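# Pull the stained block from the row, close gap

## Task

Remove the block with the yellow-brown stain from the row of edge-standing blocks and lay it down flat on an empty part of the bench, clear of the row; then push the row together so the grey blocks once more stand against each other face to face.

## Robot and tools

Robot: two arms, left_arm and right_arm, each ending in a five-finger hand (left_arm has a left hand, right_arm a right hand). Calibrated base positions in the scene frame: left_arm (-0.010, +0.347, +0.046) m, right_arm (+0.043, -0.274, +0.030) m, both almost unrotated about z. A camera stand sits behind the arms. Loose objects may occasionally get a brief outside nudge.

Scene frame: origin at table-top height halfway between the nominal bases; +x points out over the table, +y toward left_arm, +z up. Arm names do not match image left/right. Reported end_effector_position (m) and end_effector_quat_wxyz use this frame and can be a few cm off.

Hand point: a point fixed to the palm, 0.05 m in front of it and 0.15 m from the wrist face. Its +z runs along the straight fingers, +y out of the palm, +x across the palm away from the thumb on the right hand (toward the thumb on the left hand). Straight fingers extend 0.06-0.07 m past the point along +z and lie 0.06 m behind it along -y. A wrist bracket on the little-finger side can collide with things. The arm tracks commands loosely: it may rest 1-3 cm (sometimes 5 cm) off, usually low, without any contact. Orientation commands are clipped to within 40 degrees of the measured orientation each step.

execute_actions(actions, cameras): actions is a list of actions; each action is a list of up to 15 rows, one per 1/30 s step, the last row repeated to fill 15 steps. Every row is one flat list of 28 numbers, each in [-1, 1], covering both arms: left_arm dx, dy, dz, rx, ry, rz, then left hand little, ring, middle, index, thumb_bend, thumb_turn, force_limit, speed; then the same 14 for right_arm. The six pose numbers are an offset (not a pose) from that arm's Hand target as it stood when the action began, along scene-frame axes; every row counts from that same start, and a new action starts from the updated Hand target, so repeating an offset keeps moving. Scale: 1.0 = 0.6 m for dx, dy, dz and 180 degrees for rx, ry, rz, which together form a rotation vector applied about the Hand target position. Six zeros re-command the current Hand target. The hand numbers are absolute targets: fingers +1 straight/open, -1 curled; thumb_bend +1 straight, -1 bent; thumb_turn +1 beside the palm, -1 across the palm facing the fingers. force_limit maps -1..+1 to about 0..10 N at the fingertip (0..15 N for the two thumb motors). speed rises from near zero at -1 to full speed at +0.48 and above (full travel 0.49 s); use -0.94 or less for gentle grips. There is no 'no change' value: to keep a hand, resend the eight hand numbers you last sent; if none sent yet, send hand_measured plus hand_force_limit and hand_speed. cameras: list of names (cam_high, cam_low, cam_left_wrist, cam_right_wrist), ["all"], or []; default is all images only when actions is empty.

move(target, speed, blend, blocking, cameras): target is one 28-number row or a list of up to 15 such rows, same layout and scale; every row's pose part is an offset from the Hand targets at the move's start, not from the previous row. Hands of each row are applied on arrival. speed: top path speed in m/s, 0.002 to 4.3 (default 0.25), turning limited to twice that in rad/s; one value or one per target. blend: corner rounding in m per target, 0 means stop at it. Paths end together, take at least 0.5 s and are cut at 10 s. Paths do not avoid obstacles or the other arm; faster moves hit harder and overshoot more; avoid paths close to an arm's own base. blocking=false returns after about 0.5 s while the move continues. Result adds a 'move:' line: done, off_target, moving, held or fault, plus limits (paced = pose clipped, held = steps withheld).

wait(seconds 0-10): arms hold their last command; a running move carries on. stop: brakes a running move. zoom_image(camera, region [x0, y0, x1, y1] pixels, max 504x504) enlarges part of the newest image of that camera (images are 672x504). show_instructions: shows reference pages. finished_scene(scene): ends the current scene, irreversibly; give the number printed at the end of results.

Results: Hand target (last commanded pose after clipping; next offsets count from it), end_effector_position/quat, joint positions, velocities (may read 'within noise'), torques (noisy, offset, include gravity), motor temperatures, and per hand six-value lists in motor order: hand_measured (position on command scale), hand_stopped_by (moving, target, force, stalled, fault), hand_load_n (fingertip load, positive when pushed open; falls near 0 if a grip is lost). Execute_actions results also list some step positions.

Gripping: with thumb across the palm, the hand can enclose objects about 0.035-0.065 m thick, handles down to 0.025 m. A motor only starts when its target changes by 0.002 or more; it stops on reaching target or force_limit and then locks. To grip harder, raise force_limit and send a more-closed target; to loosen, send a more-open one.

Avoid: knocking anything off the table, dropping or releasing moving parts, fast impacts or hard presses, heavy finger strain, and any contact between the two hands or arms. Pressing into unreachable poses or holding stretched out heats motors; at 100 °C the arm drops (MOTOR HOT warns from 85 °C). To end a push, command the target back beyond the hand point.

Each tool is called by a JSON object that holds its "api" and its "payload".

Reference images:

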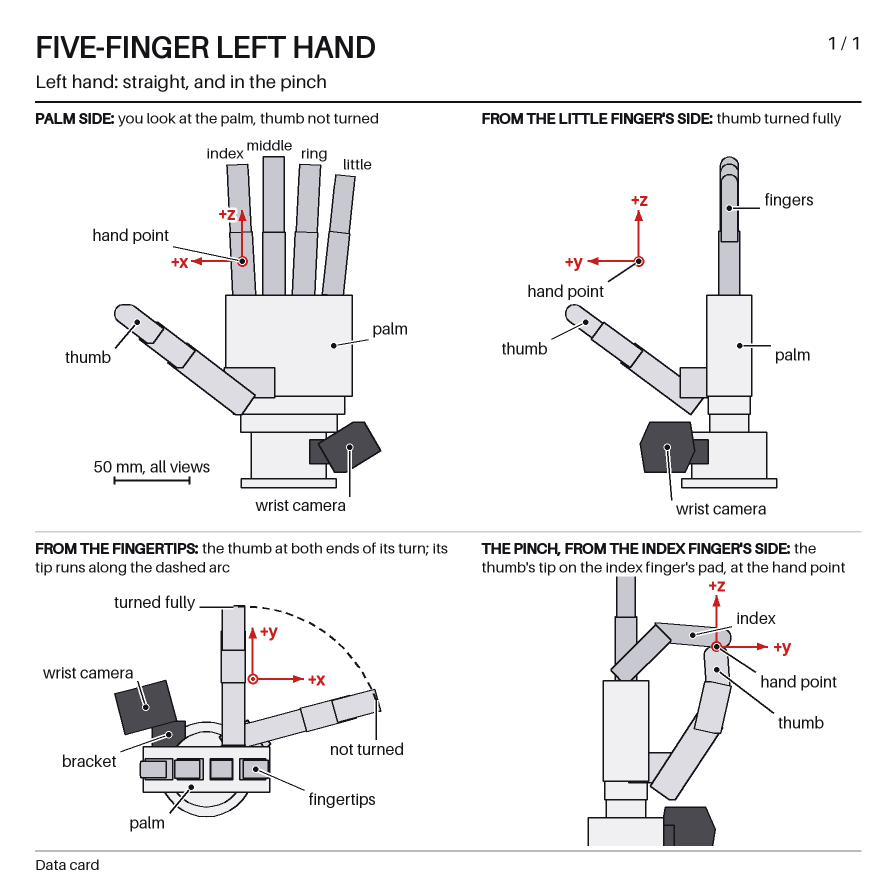

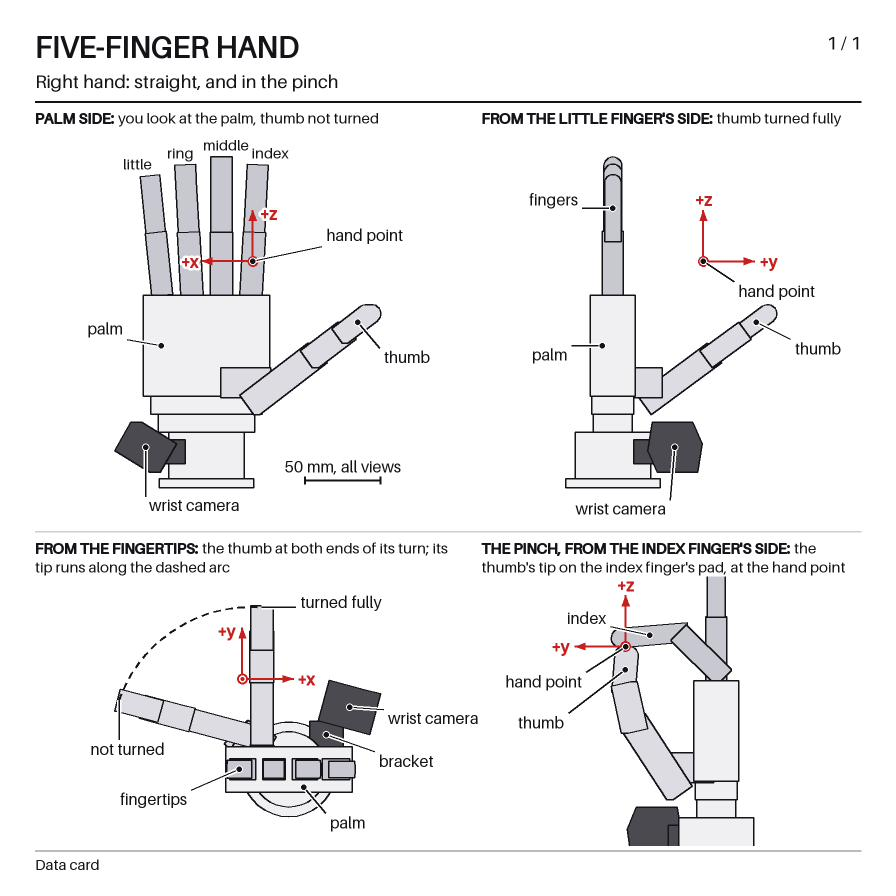

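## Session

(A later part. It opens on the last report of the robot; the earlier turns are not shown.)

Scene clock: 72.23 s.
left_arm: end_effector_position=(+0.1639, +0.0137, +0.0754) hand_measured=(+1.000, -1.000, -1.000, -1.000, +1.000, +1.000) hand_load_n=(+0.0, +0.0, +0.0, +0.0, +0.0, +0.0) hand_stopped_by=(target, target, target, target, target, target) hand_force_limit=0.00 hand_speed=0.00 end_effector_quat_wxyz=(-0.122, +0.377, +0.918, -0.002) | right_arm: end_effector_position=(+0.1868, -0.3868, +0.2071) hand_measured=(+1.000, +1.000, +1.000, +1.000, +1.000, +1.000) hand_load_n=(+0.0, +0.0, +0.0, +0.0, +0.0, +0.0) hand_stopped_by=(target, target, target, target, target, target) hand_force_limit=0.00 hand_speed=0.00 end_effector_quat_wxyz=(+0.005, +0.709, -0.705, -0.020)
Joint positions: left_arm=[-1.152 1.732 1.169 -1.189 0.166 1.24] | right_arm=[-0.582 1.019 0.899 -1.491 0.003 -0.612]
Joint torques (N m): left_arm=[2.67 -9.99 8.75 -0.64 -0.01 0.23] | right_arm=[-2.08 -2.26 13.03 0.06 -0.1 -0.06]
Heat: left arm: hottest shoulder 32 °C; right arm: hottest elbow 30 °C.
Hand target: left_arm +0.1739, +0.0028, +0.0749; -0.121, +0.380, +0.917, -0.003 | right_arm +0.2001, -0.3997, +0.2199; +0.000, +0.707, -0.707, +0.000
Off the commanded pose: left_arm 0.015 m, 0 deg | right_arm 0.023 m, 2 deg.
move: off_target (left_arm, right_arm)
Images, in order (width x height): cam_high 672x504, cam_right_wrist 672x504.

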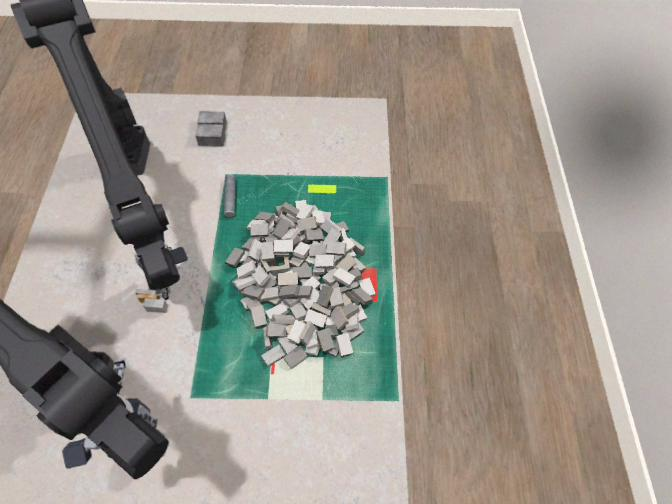

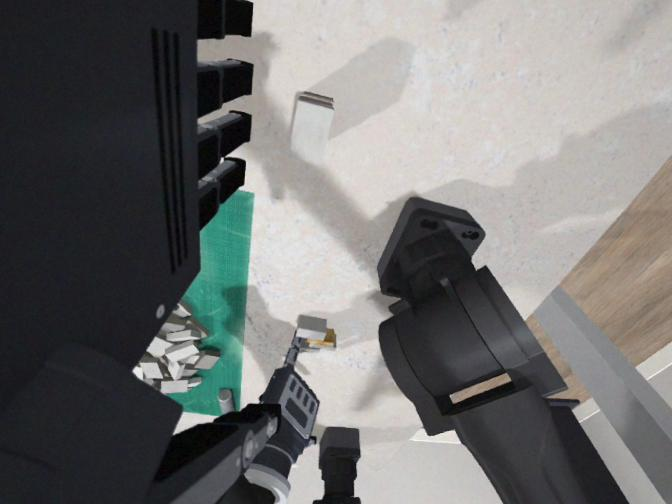

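{"api": "move", "payload": {"target": [[0.0025,-0.0043,0,0,0,0,1,-1,-1,-1,1,1,0,0,0,0,0,0,0,0,1,1,1,1,1,1,0,0],[-0.0142,-0.014,0,0,0,0,1,-1,-1,-1,1,1,0,0,0,0,0,0,0,0,1,1,1,1,1,1,0,0]], "speed": 0.04, "cameras": ["cam_high","cam_right_wrist"]}}

{"api": "zoom_image", "payload": {"camera": "cam_high", "region": [130, 270, 200, 322]}}

Scene clock: 75.03 s.
left_arm: end_effector_position=(+0.1624, +0.0099, +0.0748) hand_measured=(+1.000, -1.000, -1.000, -1.000, +1.000, +1.000) hand_load_n=(+0.0, +0.5, +0.0, +0.0, -0.5, +0.0) hand_stopped_by=(target, target, target, target, target, target) hand_force_limit=0.00 hand_speed=0.00 end_effector_quat_wxyz=(-0.123, +0.381, +0.916, -0.001) | right_arm: end_effector_position=(+0.1868, -0.3868, +0.2071) hand_measured=(+1.000, +1.000, +1.000, +1.000, +1.000, +1.000) hand_load_n=(+0.0, +0.0, +0.0, +0.0, +0.0, +0.0) hand_stopped_by=(target, target, target, target, target, target) hand_force_limit=0.00 hand_speed=0.00 end_effector_quat_wxyz=(+0.005, +0.709, -0.705, -0.020)
Joint positions: left_arm=[-1.16 1.741 1.178 -1.192 0.167 1.241] | right_arm=[-0.582 1.019 0.899 -1.491 0.003 -0.612]
Joint torques (N m): left_arm=[2.08 -10.52 9.05 -0.44 0.13 -0.02] | right_arm=[-1.96 -2.49 12.97 0.12 -0.1 -0.05]
Heat: left arm: hottest shoulder 32 °C; right arm: hottest elbow 30 °C.
Hand target: left_arm +0.1655, -0.0056, +0.0749; -0.121, +0.380, +0.917, -0.003 | right_arm +0.2001, -0.3997, +0.2199; +0.000, +0.707, -0.707, +0.000
Off the commanded pose: left_arm 0.016 m, 0 deg | right_arm 0.023 m, 2 deg.
move: off_target (left_arm, right_arm)
Images, in order (width x height): cam_high 672x504, cam_right_wrist 672x504.

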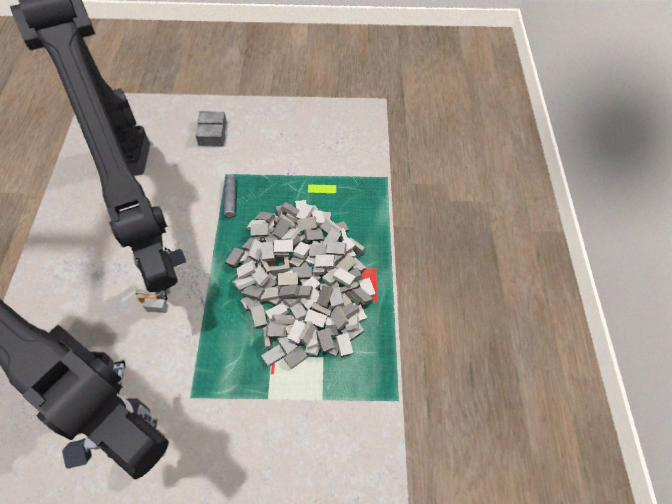

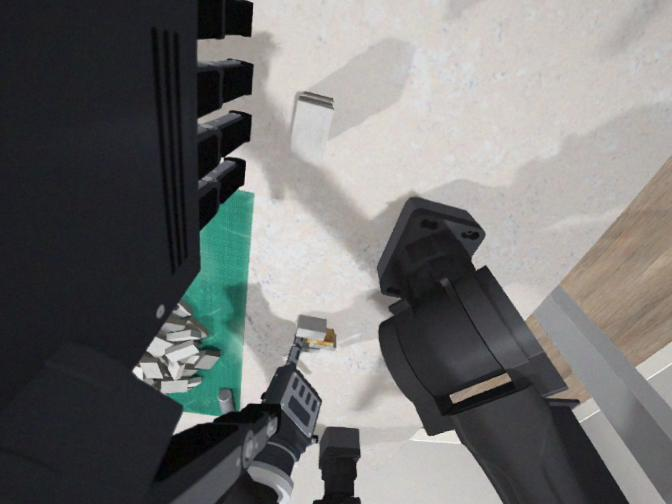

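Scaled by 7.200 from the camera's 672x504 image, which has a finer 960x720 frame.

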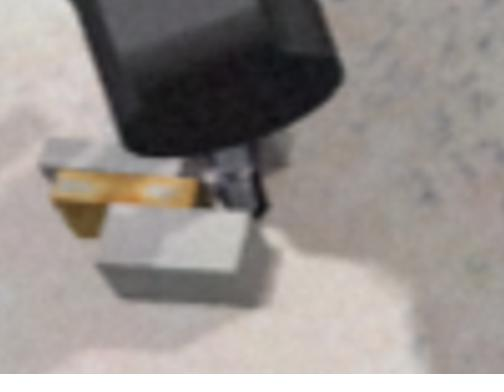

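{"api": "move", "payload": {"target": [[-0.0087,-0.005,0,0,0,0,1,-1,-1,-1,1,1,0,0,0,0,0,0,0,0,1,1,1,1,1,1,0,0],[-0.0228,0.0193,0,0,0,0,1,-1,-1,-1,1,1,0,0,0,0,0,0,0,0,1,1,1,1,1,1,0,0],[-0.0728,0.0205,0,0,0,0,1,-1,-1,-1,1,1,0,0,0,0,0,0,0,0,1,1,1,1,1,1,0,0]], "speed": 0.05, "blend": [0.004,0.004,0], "cameras": ["cam_high","cam_right_wrist"]}}

{"api": "zoom_image", "payload": {"camera": "cam_high", "region": [120, 270, 190, 322]}}

{"api": "zoom_image", "payload": {"camera": "cam_right_wrist", "region": [280, 300, 364, 363]}}

Scene clock: 77.67 s.
left_arm: end_effector_position=(+0.1308, +0.0071, +0.0736) hand_measured=(+1.000, -1.000, -1.000, -1.000, +1.000, +1.000) hand_load_n=(-1.5, +0.5, +0.0, +0.0, +0.0, +0.0) hand_stopped_by=(target, target, target, target, target, target) hand_force_limit=0.00 hand_speed=0.00 end_effector_quat_wxyz=(-0.120, +0.377, +0.918, +0.002) | right_arm: end_effector_position=(+0.1868, -0.3868, +0.2071) hand_measured=(+1.000, +1.000, +1.000, +1.000, +1.000, +1.000) hand_load_n=(+0.0, +0.0, +0.0, +0.0, +0.0, +0.0) hand_stopped_by=(target, target, target, target, target, target) hand_force_limit=0.00 hand_speed=0.00 end_effector_quat_wxyz=(+0.005, +0.709, -0.705, -0.020)
Joint positions: left_arm=[-1.228 1.718 1.143 -1.166 0.172 1.164] | right_arm=[-0.582 1.019 0.899 -1.491 0.003 -0.612]
Joint torques (N m): left_arm=[0.91 -13.45 5.05 0.09 0.47 -0.02] | right_arm=[-1.73 -2.49 13.22 0.2 -0.12 -0.01]
Heat: left arm: hottest shoulder 32 °C; right arm: hottest elbow 31 °C.
Hand target: left_arm +0.1217, +0.0067, +0.0748; -0.121, +0.380, +0.917, -0.003 | right_arm +0.2001, -0.3997, +0.2199; +0.000, +0.707, -0.707, +0.000
Off the commanded pose: left_arm 0.009 m, 1 deg | right_arm 0.023 m, 2 deg.
move: off_target (right_arm); blend cut to 0.003 m at target 1
Images, in order (width x height): cam_high 672x504, cam_right_wrist 672x504.

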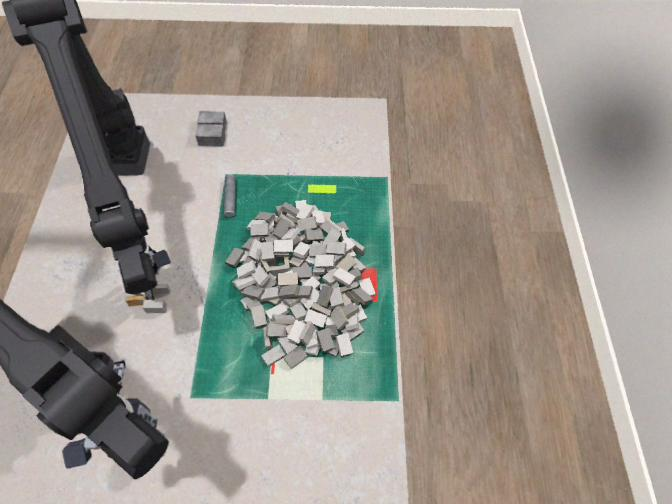

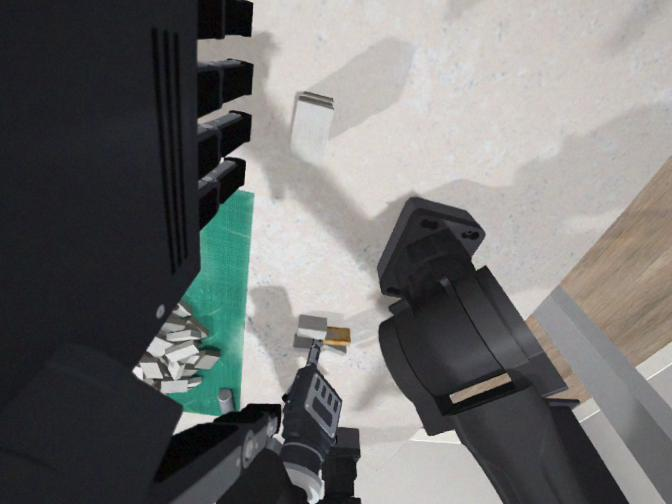

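Scaled by 7.200 from the camera's 672x504 image, which has a finer 960x720 frame.

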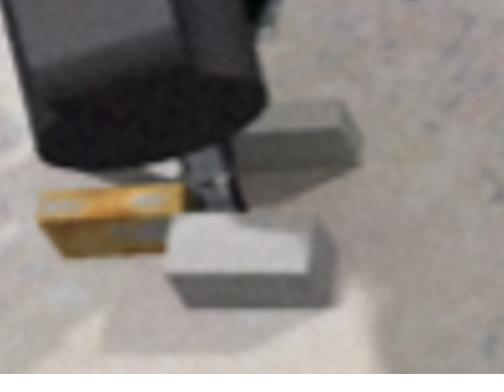

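Scaled by 6.000 from the camera's 672x504 image, which has a finer 960x720 frame.

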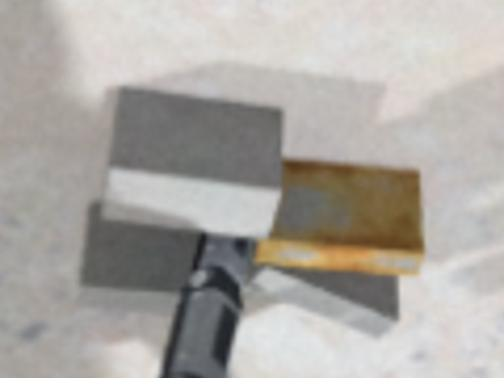

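{"api": "move", "payload": {"target": [-0.04,-0.002,0,0,0,0,1,-1,-1,-1,1,1,0,0,0,0,0,0,0,0,1,1,1,1,1,1,0,0], "speed": 0.05, "cameras": ["cam_high","cam_right_wrist"]}}

{"api": "zoom_image", "payload": {"camera": "cam_high", "region": [110, 270, 180, 322]}}

{"api": "zoom_image", "payload": {"camera": "cam_right_wrist", "region": [290, 300, 374, 363]}}

Scene clock: 79.57 s.
left_arm: end_effector_position=(+0.1056, +0.0047, +0.0734) hand_measured=(+1.000, -1.000, -1.000, -1.000, +1.000, +1.000) hand_load_n=(-1.0, +0.0, +0.0, +0.0, +0.0, +0.0) hand_stopped_by=(target, target, target, target, target, target) hand_force_limit=0.00 hand_speed=0.00 end_effector_quat_wxyz=(-0.121, +0.379, +0.918, +0.001) | right_arm: end_effector_position=(+0.1868, -0.3868, +0.2071) hand_measured=(+1.000, +1.000, +1.000, +1.000, +1.000, +1.000) hand_load_n=(+0.0, +0.0, +0.0, +0.0, +0.0, +0.0) hand_stopped_by=(target, target, target, target, target, target) hand_force_limit=0.00 hand_speed=0.00 end_effector_quat_wxyz=(+0.005, +0.709, -0.705, -0.020)
Joint positions: left_arm=[-1.282 1.702 1.121 -1.15 0.182 1.114] | right_arm=[-0.582 1.019 0.899 -1.491 0.003 -0.612]
Joint torques (N m): left_arm=[0.5 -13.04 5.16 0.05 0.35 -0.01] | right_arm=[-2.08 -2.32 13 0.29 -0.1 -0.1]
Heat: left arm: hottest shoulder 32 °C; right arm: hottest elbow 31 °C.
Hand target: left_arm +0.0977, +0.0055, +0.0749; -0.121, +0.380, +0.917, -0.003 | right_arm +0.2001, -0.3997, +0.2199; +0.000, +0.707, -0.707, +0.000
Off the commanded pose: left_arm 0.008 m, 0 deg | right_arm 0.023 m, 2 deg.
move: off_target (right_arm)
Images, in order (width x height): cam_high 672x504, cam_right_wrist 672x504.

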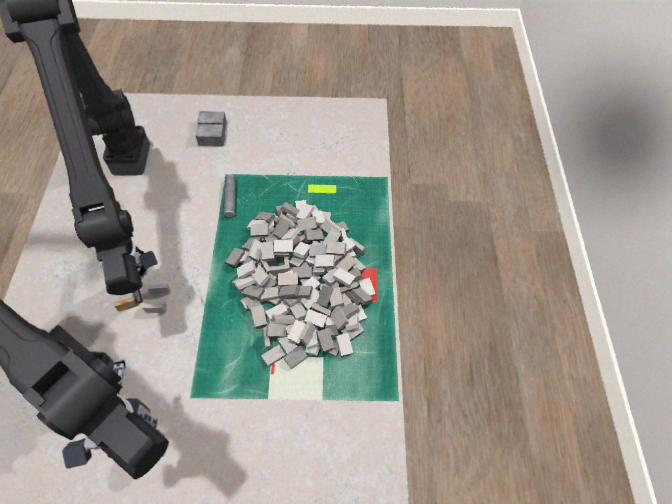

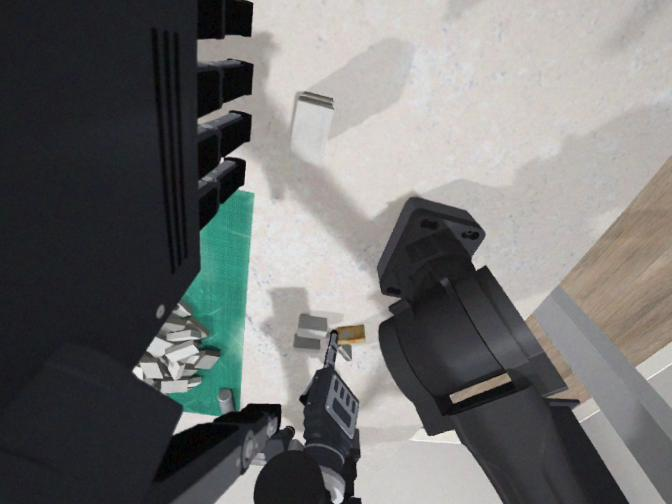

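Scaled by 7.200 from the camera's 672x504 image, which has a finer 960x720 frame.

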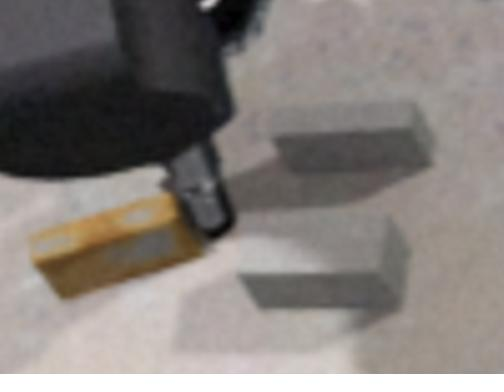

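Scaled by 6.000 from the camera's 672x504 image, which has a finer 960x720 frame.

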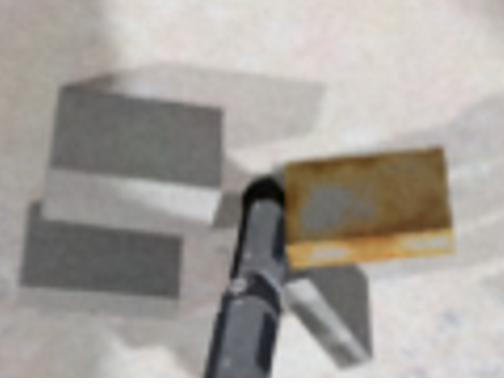

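{"api": "move", "payload": {"target": [-0.067,-0.0235,0,0,0,0,1,-1,-1,-1,1,1,0,0,0,0,0,0,0,0,1,1,1,1,1,1,0,0], "speed": 0.06, "cameras": ["cam_high","cam_right_wrist"]}}

{"api": "zoom_image", "payload": {"camera": "cam_high", "region": [90, 265, 180, 332]}}

{"api": "zoom_image", "payload": {"camera": "cam_right_wrist", "region": [290, 290, 390, 365]}}

Scene clock: 83.83 s.
left_arm: end_effector_position=(+0.0647, -0.0066, +0.0736) hand_measured=(+1.000, -1.000, -1.000, -1.000, +1.000, +1.000) hand_load_n=(-1.5, +0.0, +0.0, +0.0, +0.0, -0.5) hand_stopped_by=(target, target, target, target, target, target) hand_force_limit=0.00 hand_speed=0.00 end_effector_quat_wxyz=(-0.122, +0.378, +0.918, +0.003) | right_arm: end_effector_position=(+0.1868, -0.3868, +0.2071) hand_measured=(+1.000, +1.000, +1.000, +1.000, +1.000, +1.000) hand_load_n=(+0.0, +0.0, +0.0, +0.5, +0.0, +0.0) hand_stopped_by=(target, target, target, target, target, target) hand_force_limit=0.00 hand_speed=0.00 end_effector_quat_wxyz=(+0.005, +0.709, -0.705, -0.020)
Joint positions: left_arm=[-1.378 1.702 1.121 -1.137 0.195 1.016] | right_arm=[-0.582 1.019 0.899 -1.491 0.003 -0.612]
Joint torques (N m): left_arm=[0.97 -12.51 5.38 0.32 0.39 -0.02] | right_arm=[-2.26 -2.37 13.04 0.12 -0.11 -0.1]
Heat: left arm: hottest shoulder 32 °C; right arm: hottest elbow 31 °C.
Hand target: left_arm +0.0575, -0.0085, +0.0748; -0.121, +0.380, +0.917, -0.003 | right_arm +0.2001, -0.3997, +0.2199; +0.000, +0.707, -0.707, +0.000
Off the commanded pose: left_arm 0.008 m, 1 deg | right_arm 0.023 m, 2 deg.
move: off_target (right_arm)
Images, in order (width x height): cam_high 672x504, cam_right_wrist 672x504.

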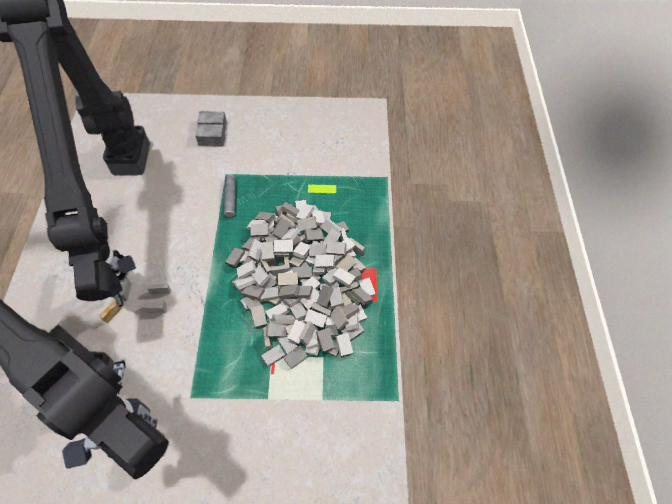

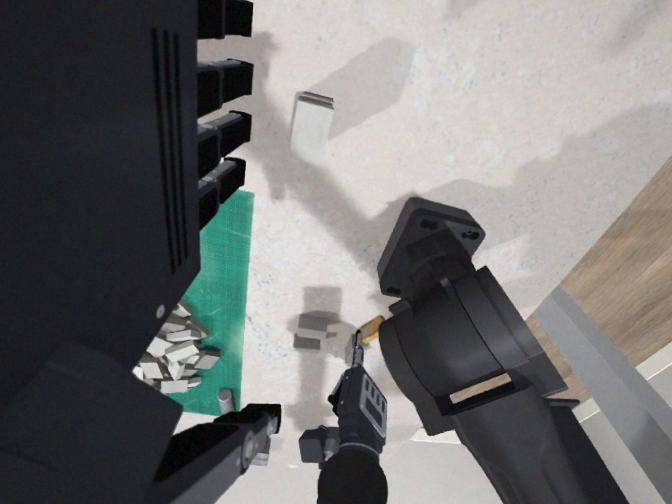

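Scaled by 5.600 from the camera's 672x504 image, which has a finer 960x720 frame.

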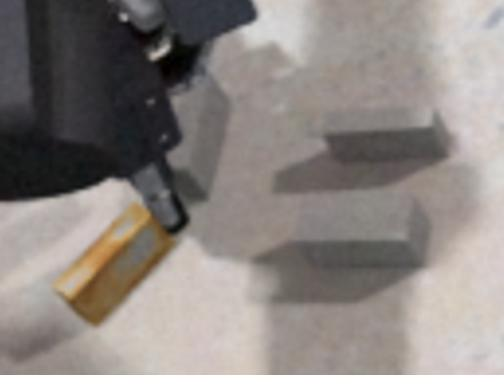

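Scaled by 5.040 from the camera's 672x504 image, which has a finer 960x720 frame.

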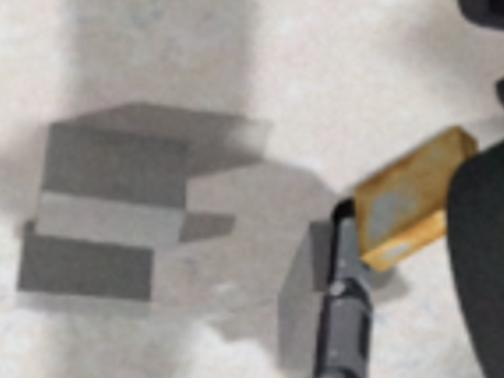

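{"api": "move", "payload": {"target": [[0,0,0.067,0,0,0,1,-1,-1,-1,1,1,0,0,0,0,0,0,0,0,1,1,1,1,1,1,0,0],[-0.0445,0.016,0.067,0,0,0,1,-1,-1,-1,1,1,0,0,0,0,0,0,0,0,1,1,1,1,1,1,0,0],[-0.0445,0.016,0.02,0,0,0,1,-1,-1,-1,1,1,0,0,0,0,0,0,0,0,1,1,1,1,1,1,0,0]], "speed": 0.1, "blend": [0.01,0.01,0], "cameras": ["cam_high","cam_right_wrist","cam_left_wrist"]}}

{"api": "zoom_image", "payload": {"camera": "cam_high", "region": [90, 265, 180, 332]}}

{"api": "zoom_image", "payload": {"camera": "cam_right_wrist", "region": [290, 290, 390, 365]}}

Scene clock: 88.73 s.
left_arm: end_effector_position=(+0.0335, -0.0009, +0.0933) hand_measured=(+1.000, -1.000, -1.000, -1.000, +1.000, +1.000) hand_load_n=(+0.0, +0.0, +0.0, +0.0, +0.0, +0.0) hand_stopped_by=(target, target, target, target, target, target) hand_force_limit=0.00 hand_speed=0.00 end_effector_quat_wxyz=(-0.118, +0.385, +0.915, -0.009) | right_arm: end_effector_position=(+0.1868, -0.3868, +0.2071) hand_measured=(+1.000, +1.000, +1.000, +1.000, +1.000, +1.000) hand_load_n=(+0.0, +0.0, +0.5, +0.0, +0.0, +0.0) hand_stopped_by=(target, target, target, target, target, target) hand_force_limit=0.00 hand_speed=0.00 end_effector_quat_wxyz=(+0.005, +0.709, -0.705, -0.020)
Joint positions: left_arm=[-1.444 1.628 1.091 -1.145 0.21 0.962] | right_arm=[-0.582 1.019 0.899 -1.491 0.003 -0.612]
Joint torques (N m): left_arm=[1.9 -10.05 5.55 0.21 0.11 -0.03] | right_arm=[-1.9 -2.55 12.89 0.12 -0.07 -0.06]
Heat: left arm: hottest shoulder 33 °C; right arm: hottest elbow 31 °C.
Hand target: left_arm +0.0309, +0.0011, +0.0869; -0.121, +0.380, +0.917, -0.003 | right_arm +0.2001, -0.3997, +0.2199; +0.000, +0.707, -0.707, +0.000
Off the commanded pose: left_arm 0.007 m, 1 deg | right_arm 0.023 m, 2 deg.
move: off_target (right_arm)
Images, in order (width x height): cam_high 672x504, cam_left_wrist 672x504, cam_right_wrist 672x504.

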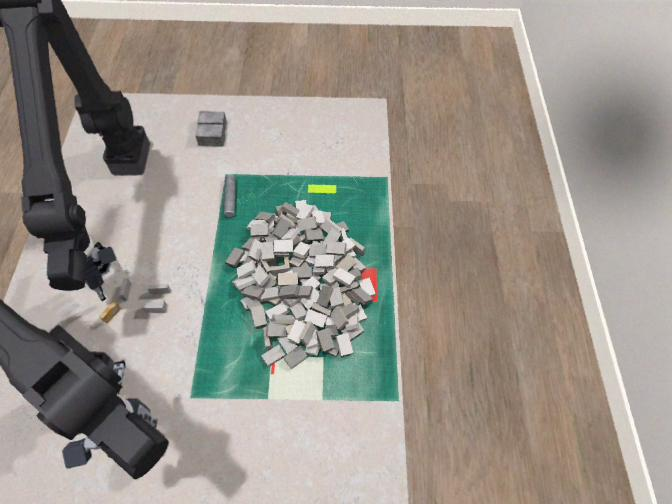

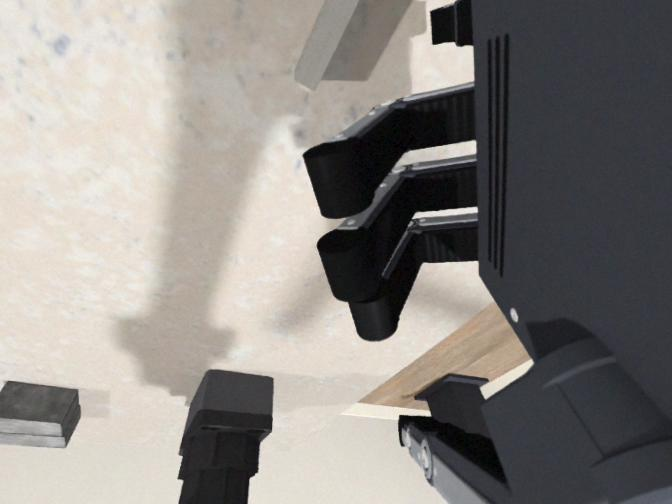

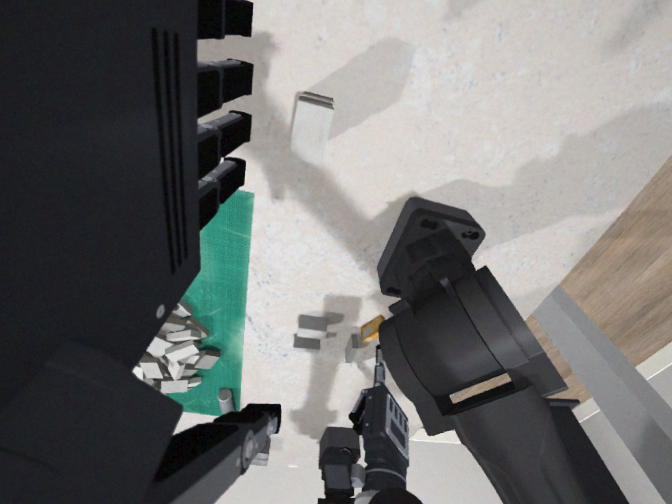

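Scaled by 5.600 from the camera's 672x504 image, which has a finer 960x720 frame.

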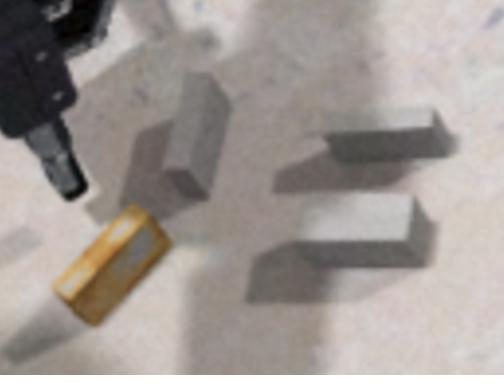

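Scaled by 5.040 from the camera's 672x504 image, which has a finer 960x720 frame.

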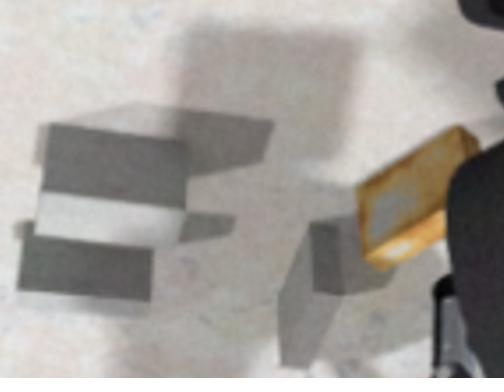

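{"api": "move", "payload": {"target": [[0.0125,-0.025,-0.019,0,0,0,1,-1,-1,-1,1,1,0,0,0,0,0,0,0,0,1,1,1,1,1,1,0,0],[0.05,-0.067,-0.019,0,0,0,1,-1,-1,-1,1,1,0,0,0,0,0,0,0,0,1,1,1,1,1,1,0,0]], "speed": [0.08,0.05], "blend": 0, "cameras": ["cam_high","cam_right_wrist","cam_left_wrist"]}}

{"api": "zoom_image", "payload": {"camera": "cam_high", "region": [90, 265, 180, 332]}}

{"api": "zoom_image", "payload": {"camera": "cam_right_wrist", "region": [290, 290, 390, 365]}}

Scene clock: 91.83 s.
left_arm: end_effector_position=(+0.0532, -0.0241, +0.0758) hand_measured=(+1.000, -1.000, -1.000, -1.000, +1.000, +1.000) hand_load_n=(+0.0, +0.0, +0.0, +0.0, +0.0, -0.5) hand_stopped_by=(target, target, target, target, target, target) hand_force_limit=0.00 hand_speed=0.00 end_effector_quat_wxyz=(-0.124, +0.376, +0.918, +0.001) | right_arm: end_effector_position=(+0.1868, -0.3868, +0.2071) hand_measured=(+1.000, +1.000, +1.000, +1.000, +1.000, +1.000) hand_load_n=(+0.0, +0.0, +0.0, +0.0, +0.0, +0.0) hand_stopped_by=(target, target, target, target, target, target) hand_force_limit=0.00 hand_speed=0.00 end_effector_quat_wxyz=(+0.005, +0.709, -0.705, -0.020)
Joint positions: left_arm=[-1.407 1.731 1.168 -1.148 0.206 0.983] | right_arm=[-0.582 1.019 0.899 -1.491 0.003 -0.612]
Joint torques (N m): left_arm=[2.78 -10.81 9.22 -0.35 0.05 0.22] | right_arm=[-1.96 -2.14 13.05 0.14 -0.07 -0.07]
Heat: left arm: hottest shoulder 33 °C; right arm: hottest elbow 31 °C.
Hand target: left_arm +0.0609, -0.0393, +0.0756; -0.121, +0.380, +0.917, -0.003 | right_arm +0.2001, -0.3997, +0.2199; +0.000, +0.707, -0.707, +0.000
Off the commanded pose: left_arm 0.017 m, 1 deg | right_arm 0.023 m, 2 deg.
move: off_target (left_arm, right_arm)
Images, in order (width x height): cam_high 672x504, cam_left_wrist 672x504, cam_right_wrist 672x504.

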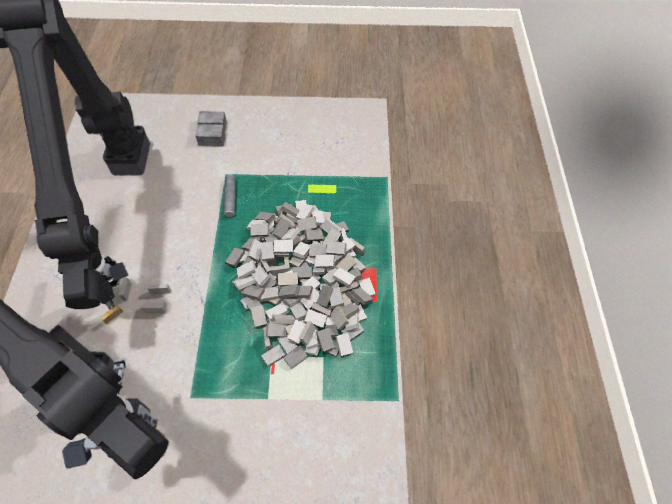

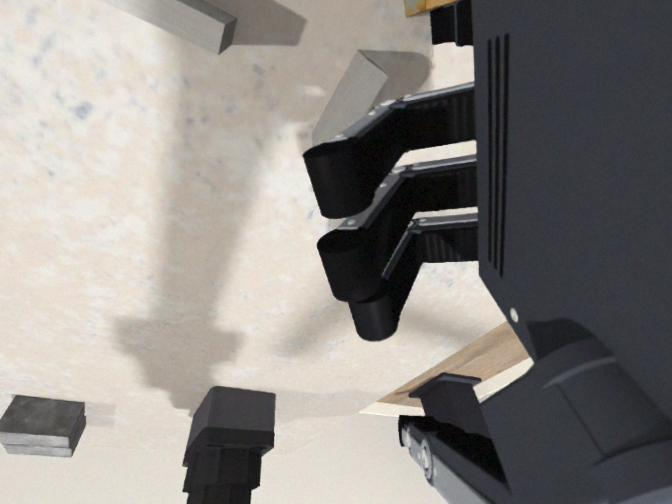

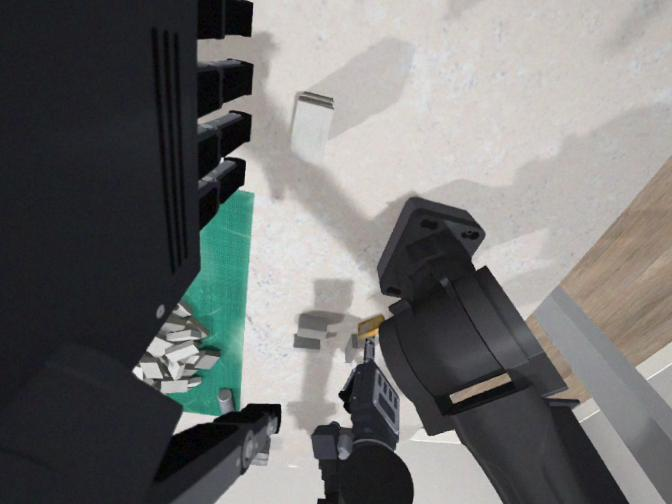

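Scaled by 5.600 from the camera's 672x504 image, which has a finer 960x720 frame.

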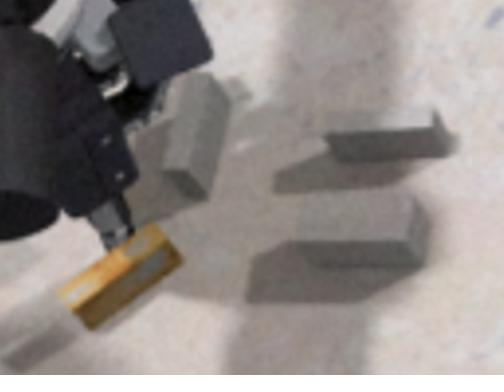

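Scaled by 5.040 from the camera's 672x504 image, which has a finer 960x720 frame.

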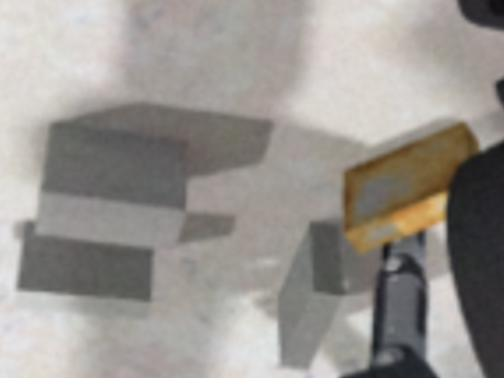

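{"api": "move", "payload": {"target": [0,0,0.025,0,0,0,1,-1,-1,-1,1,1,0,0,0,0,0,0,0,0,1,1,1,1,1,1,0,0], "speed": 0.06}}

Scene clock: 93.13 s.
left_arm: end_effector_position=(+0.0533, -0.0236, +0.0835) hand_measured=(+1.000, -1.000, -1.000, -1.000, +1.000, +1.000) hand_load_n=(+0.0, +0.0, +0.0, +0.5, +0.0, +0.0) hand_stopped_by=(target, target, target, target, target, target) hand_force_limit=0.00 hand_speed=0.00 end_effector_quat_wxyz=(-0.128, +0.376, +0.918, +0.008) | right_arm: end_effector_position=(+0.1868, -0.3868, +0.2071) hand_measured=(+1.000, +1.000, +1.000, +1.000, +1.000, +1.000) hand_load_n=(+0.0, +0.0, +0.0, +0.0, +0.0, +0.0) hand_stopped_by=(target, target, target, target, target, target) hand_force_limit=0.00 hand_speed=0.00 end_effector_quat_wxyz=(+0.005, +0.709, -0.705, -0.020)
Joint positions: left_arm=[-1.407 1.731 1.187 -1.183 0.206 0.984] | right_arm=[-0.582 1.019 0.899 -1.491 0.003 -0.612]
Joint torques (N m): left_arm=[2.26 -11.75 9.1 -0.5 0.05 0.2] | right_arm=[-1.79 -2.61 13.04 0.13 -0.13 -0.01]
Heat: left arm: hottest shoulder 33 °C; right arm: hottest elbow 31 °C.
Hand target: left_arm +0.0609, -0.0393, +0.0905; -0.121, +0.380, +0.917, -0.003 | right_arm +0.2001, -0.3997, +0.2199; +0.000, +0.707, -0.707, +0.000
Off the commanded pose: left_arm 0.019 m, 2 deg | right_arm 0.023 m, 2 deg.
move: off_target (left_arm, right_arm)

{"api": "move", "payload": {"target": [0.025,-0.043,0.002,0,0,0,1,-1,-1,-1,1,1,0,0,0,0,0,0,0,0,1,1,1,1,1,1,0,0], "speed": 0.06, "cameras": ["cam_high","cam_right_wrist"]}}

{"api": "zoom_image", "payload": {"camera": "cam_high", "region": [90, 265, 180, 332]}}

{"api": "zoom_image", "payload": {"camera": "cam_right_wrist", "region": [290, 290, 390, 365]}}

Scene clock: 94.73 s.
left_arm: end_effector_position=(+0.0688, -0.0514, +0.0916) hand_measured=(+1.000, -1.000, -1.000, -1.000, +1.000, +1.000) hand_load_n=(+0.0, +0.5, +0.0, +0.0, +0.0, +0.0) hand_stopped_by=(target, target, target, target, target, target) hand_force_limit=0.00 hand_speed=0.00 end_effector_quat_wxyz=(-0.123, +0.376, +0.918, +0.000) | right_arm: end_effector_position=(+0.1868, -0.3868, +0.2071) hand_measured=(+1.000, +1.000, +1.000, +1.000, +1.000, +1.000) hand_load_n=(+0.0, +0.0, +0.0, +0.0, +0.0, +0.0) hand_stopped_by=(target, target, target, target, target, target) hand_force_limit=0.00 hand_speed=0.00 end_effector_quat_wxyz=(+0.005, +0.709, -0.705, -0.020)
Joint positions: left_arm=[-1.387 1.777 1.281 -1.217 0.203 1.003] | right_arm=[-0.582 1.019 0.899 -1.491 0.003 -0.612]
Joint torques (N m): left_arm=[2.9 -12.16 9.39 -0.49 0 0.22] | right_arm=[-2.2 -2.55 13.11 0.32 -0.04 -0.05]
Heat: left arm: hottest shoulder 33 °C; right arm: hottest elbow 31 °C.
Hand target: left_arm +0.0759, -0.0650, +0.0917; -0.121, +0.380, +0.917, -0.003 | right_arm +0.2001, -0.3997, +0.2199; +0.000, +0.707, -0.707, +0.000
Off the commanded pose: left_arm 0.015 m, 1 deg | right_arm 0.023 m, 2 deg.
move: off_target (left_arm, right_arm)
Images, in order (width x height): cam_high 672x504, cam_right_wrist 672x504.

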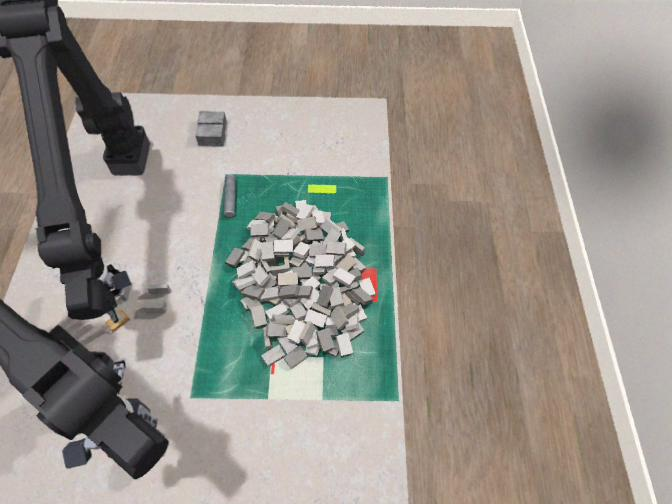

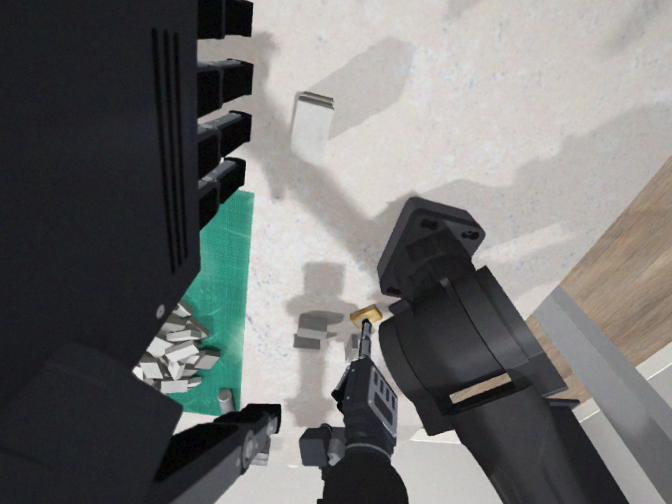

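Scaled by 5.600 from the camera's 672x504 image, which has a finer 960x720 frame.

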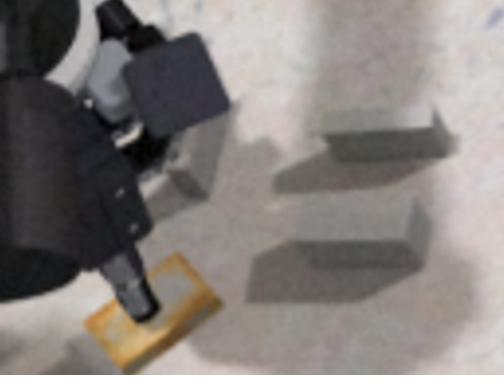

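Scaled by 5.040 from the camera's 672x504 image, which has a finer 960x720 frame.

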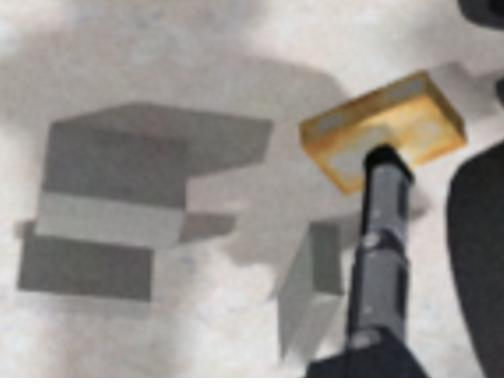

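{"api": "move", "payload": {"target": [[0.057,0.055,0,0,0,0,1,-1,-1,-1,1,1,0,0,0,0,0,0,0,0,1,1,1,1,1,1,0,0],[0.057,0.055,-0.03,0,0,0,1,-1,-1,-1,1,1,0,0,0,0,0,0,0,0,1,1,1,1,1,1,0,0]], "speed": 0.1}}

Scene clock: 98.03 s.
left_arm: end_effector_position=(+0.1083, -0.0333, +0.0771) hand_measured=(+1.000, -1.000, -1.000, -1.000, +1.000, +1.000) hand_load_n=(+0.0, +0.0, +0.0, +0.0, +0.0, +0.0) hand_stopped_by=(target, target, target, target, target, target) hand_force_limit=0.00 hand_speed=0.00 end_effector_quat_wxyz=(-0.121, +0.374, +0.919, -0.003) | right_arm: end_effector_position=(+0.1868, -0.3868, +0.2071) hand_measured=(+1.000, +1.000, +1.000, +1.000, +1.000, +1.000) hand_load_n=(+0.0, +0.0, +0.0, +0.0, +0.0, +0.0) hand_stopped_by=(target, target, target, target, target, target) hand_force_limit=0.00 hand_speed=0.00 end_effector_quat_wxyz=(+0.005, +0.709, -0.705, -0.020)
Joint positions: left_arm=[-1.298 1.777 1.239 -1.185 0.19 1.088] | right_arm=[-0.582 1.019 0.899 -1.491 0.003 -0.612]
Joint torques (N m): left_arm=[1.9 -13.45 5.52 0.01 0.07 0.17] | right_arm=[-1.85 -2.37 13.08 0.16 -0.15 -0.03]
Heat: left arm: hottest shoulder 33 °C; right arm: hottest elbow 32 °C.
Hand target: left_arm +0.1100, -0.0321, +0.0737; -0.121, +0.380, +0.917, -0.003 | right_arm +0.2001, -0.3997, +0.2199; +0.000, +0.707, -0.707, +0.000
Off the commanded pose: left_arm 0.004 m, 1 deg | right_arm 0.023 m, 2 deg.
move: off_target (right_arm)

{"api": "move", "payload": {"target": [[0,-0.002,-0.010,0,0,0,1,-1,-1,-1,1,1,0,0,0,0,0,0,0,0,1,1,1,1,1,1,0,0],[-0.13,-0.032,-0.010,0,0,0,1,-1,-1,-1,1,1,0,0,0,0,0,0,0,0,1,1,1,1,1,1,0,0]], "speed": 0.07, "cameras": ["cam_high","cam_right_wrist"]}}

{"api": "zoom_image", "payload": {"camera": "cam_high", "region": [70, 265, 180, 347]}}

{"api": "zoom_image", "payload": {"camera": "cam_right_wrist", "region": [290, 280, 402, 364]}}

Scene clock: 101.53 s.
left_arm: end_effector_position=(+0.0519, -0.0501, +0.0730) hand_measured=(+1.000, -1.000, -1.000, -1.000, +1.000, +1.000) hand_load_n=(+0.0, +0.0, +0.0, +0.5, -0.5, +0.0) hand_stopped_by=(target, target, target, target, target, target) hand_force_limit=0.00 hand_speed=0.00 end_effector_quat_wxyz=(-0.116, +0.384, +0.916, -0.006) | right_arm: end_effector_position=(+0.1868, -0.3868, +0.2071) hand_measured=(+1.000, +1.000, +1.000, +1.000, +1.000, +1.000) hand_load_n=(+0.0, +0.0, -0.5, +0.0, +0.0, +0.0) hand_stopped_by=(target, target, target, target, target, target) hand_force_limit=0.00 hand_speed=0.00 end_effector_quat_wxyz=(+0.005, +0.709, -0.705, -0.020)
Joint positions: left_arm=[-1.424 1.777 1.231 -1.143 0.202 0.981] | right_arm=[-0.582 1.019 0.899 -1.491 0.003 -0.612]
Joint torques (N m): left_arm=[2.67 -13.57 6.04 -0.14 0.11 0.1] | right_arm=[-1.79 -2.73 13.11 0.1 -0.09 -0.05]
Heat: left arm: hottest shoulder 33 °C; right arm: hottest elbow 32 °C.
Hand target: left_arm +0.0558, -0.0494, +0.0730; -0.116, +0.383, +0.916, -0.006 (not the last commanded pose) | right_arm +0.2001, -0.3997, +0.2199; +0.000, +0.707, -0.707, +0.000
Off the commanded pose: left_arm 0.021 m, 1 deg | right_arm 0.023 m, 2 deg.
move: held (left_arm; a check stopped the path), off_target (right_arm); path passed 1 of 2 targets; limits=held
pose unreachable (left arm): on one or more control steps of this call, first in action 0 (counted from 0), this arm could not follow its commanded pose, so it was not sent that pose on those steps. It may still have moved: this result reports where it is.
cause: moving toward the commanded pose would bring a part of the arm too close to another arm (a part of this arm just beyond joint 4 (wrist pitch) and a part of the right arm just beyond its joint 2 (shoulder), 19 mm apart when this arm was first held).
Images, in order (width x height): cam_high 672x504, cam_right_wrist 672x504.

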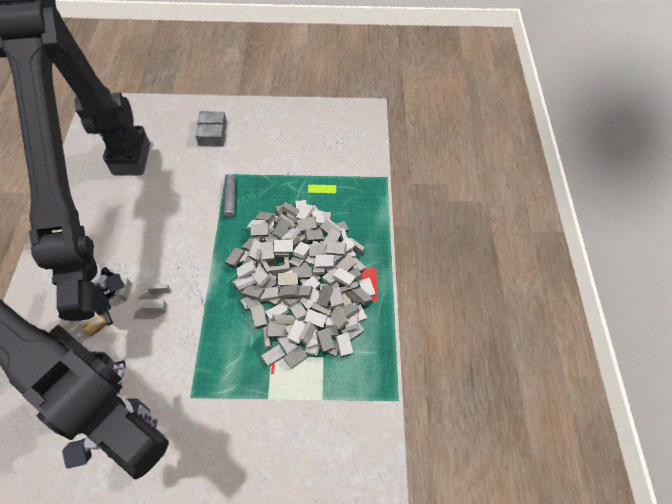

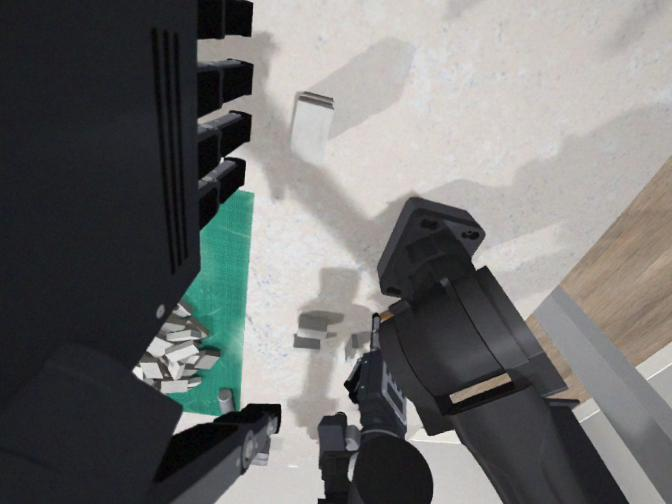

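Scaled by 4.582 from the camera's 672x504 image, which has a finer 960x720 frame.

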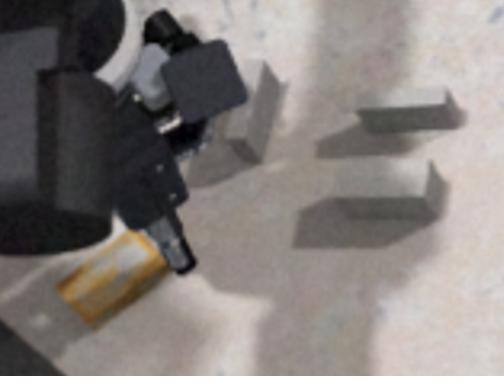

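Scaled by 4.500 from the camera's 672x504 image, which has a finer 960x720 frame.

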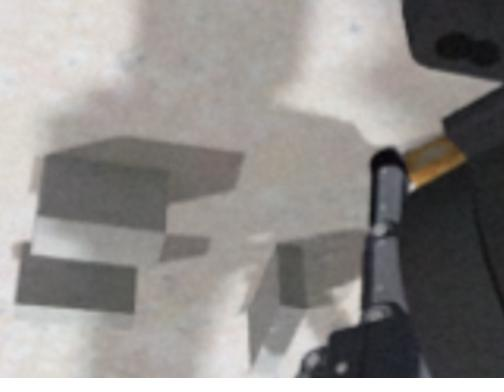

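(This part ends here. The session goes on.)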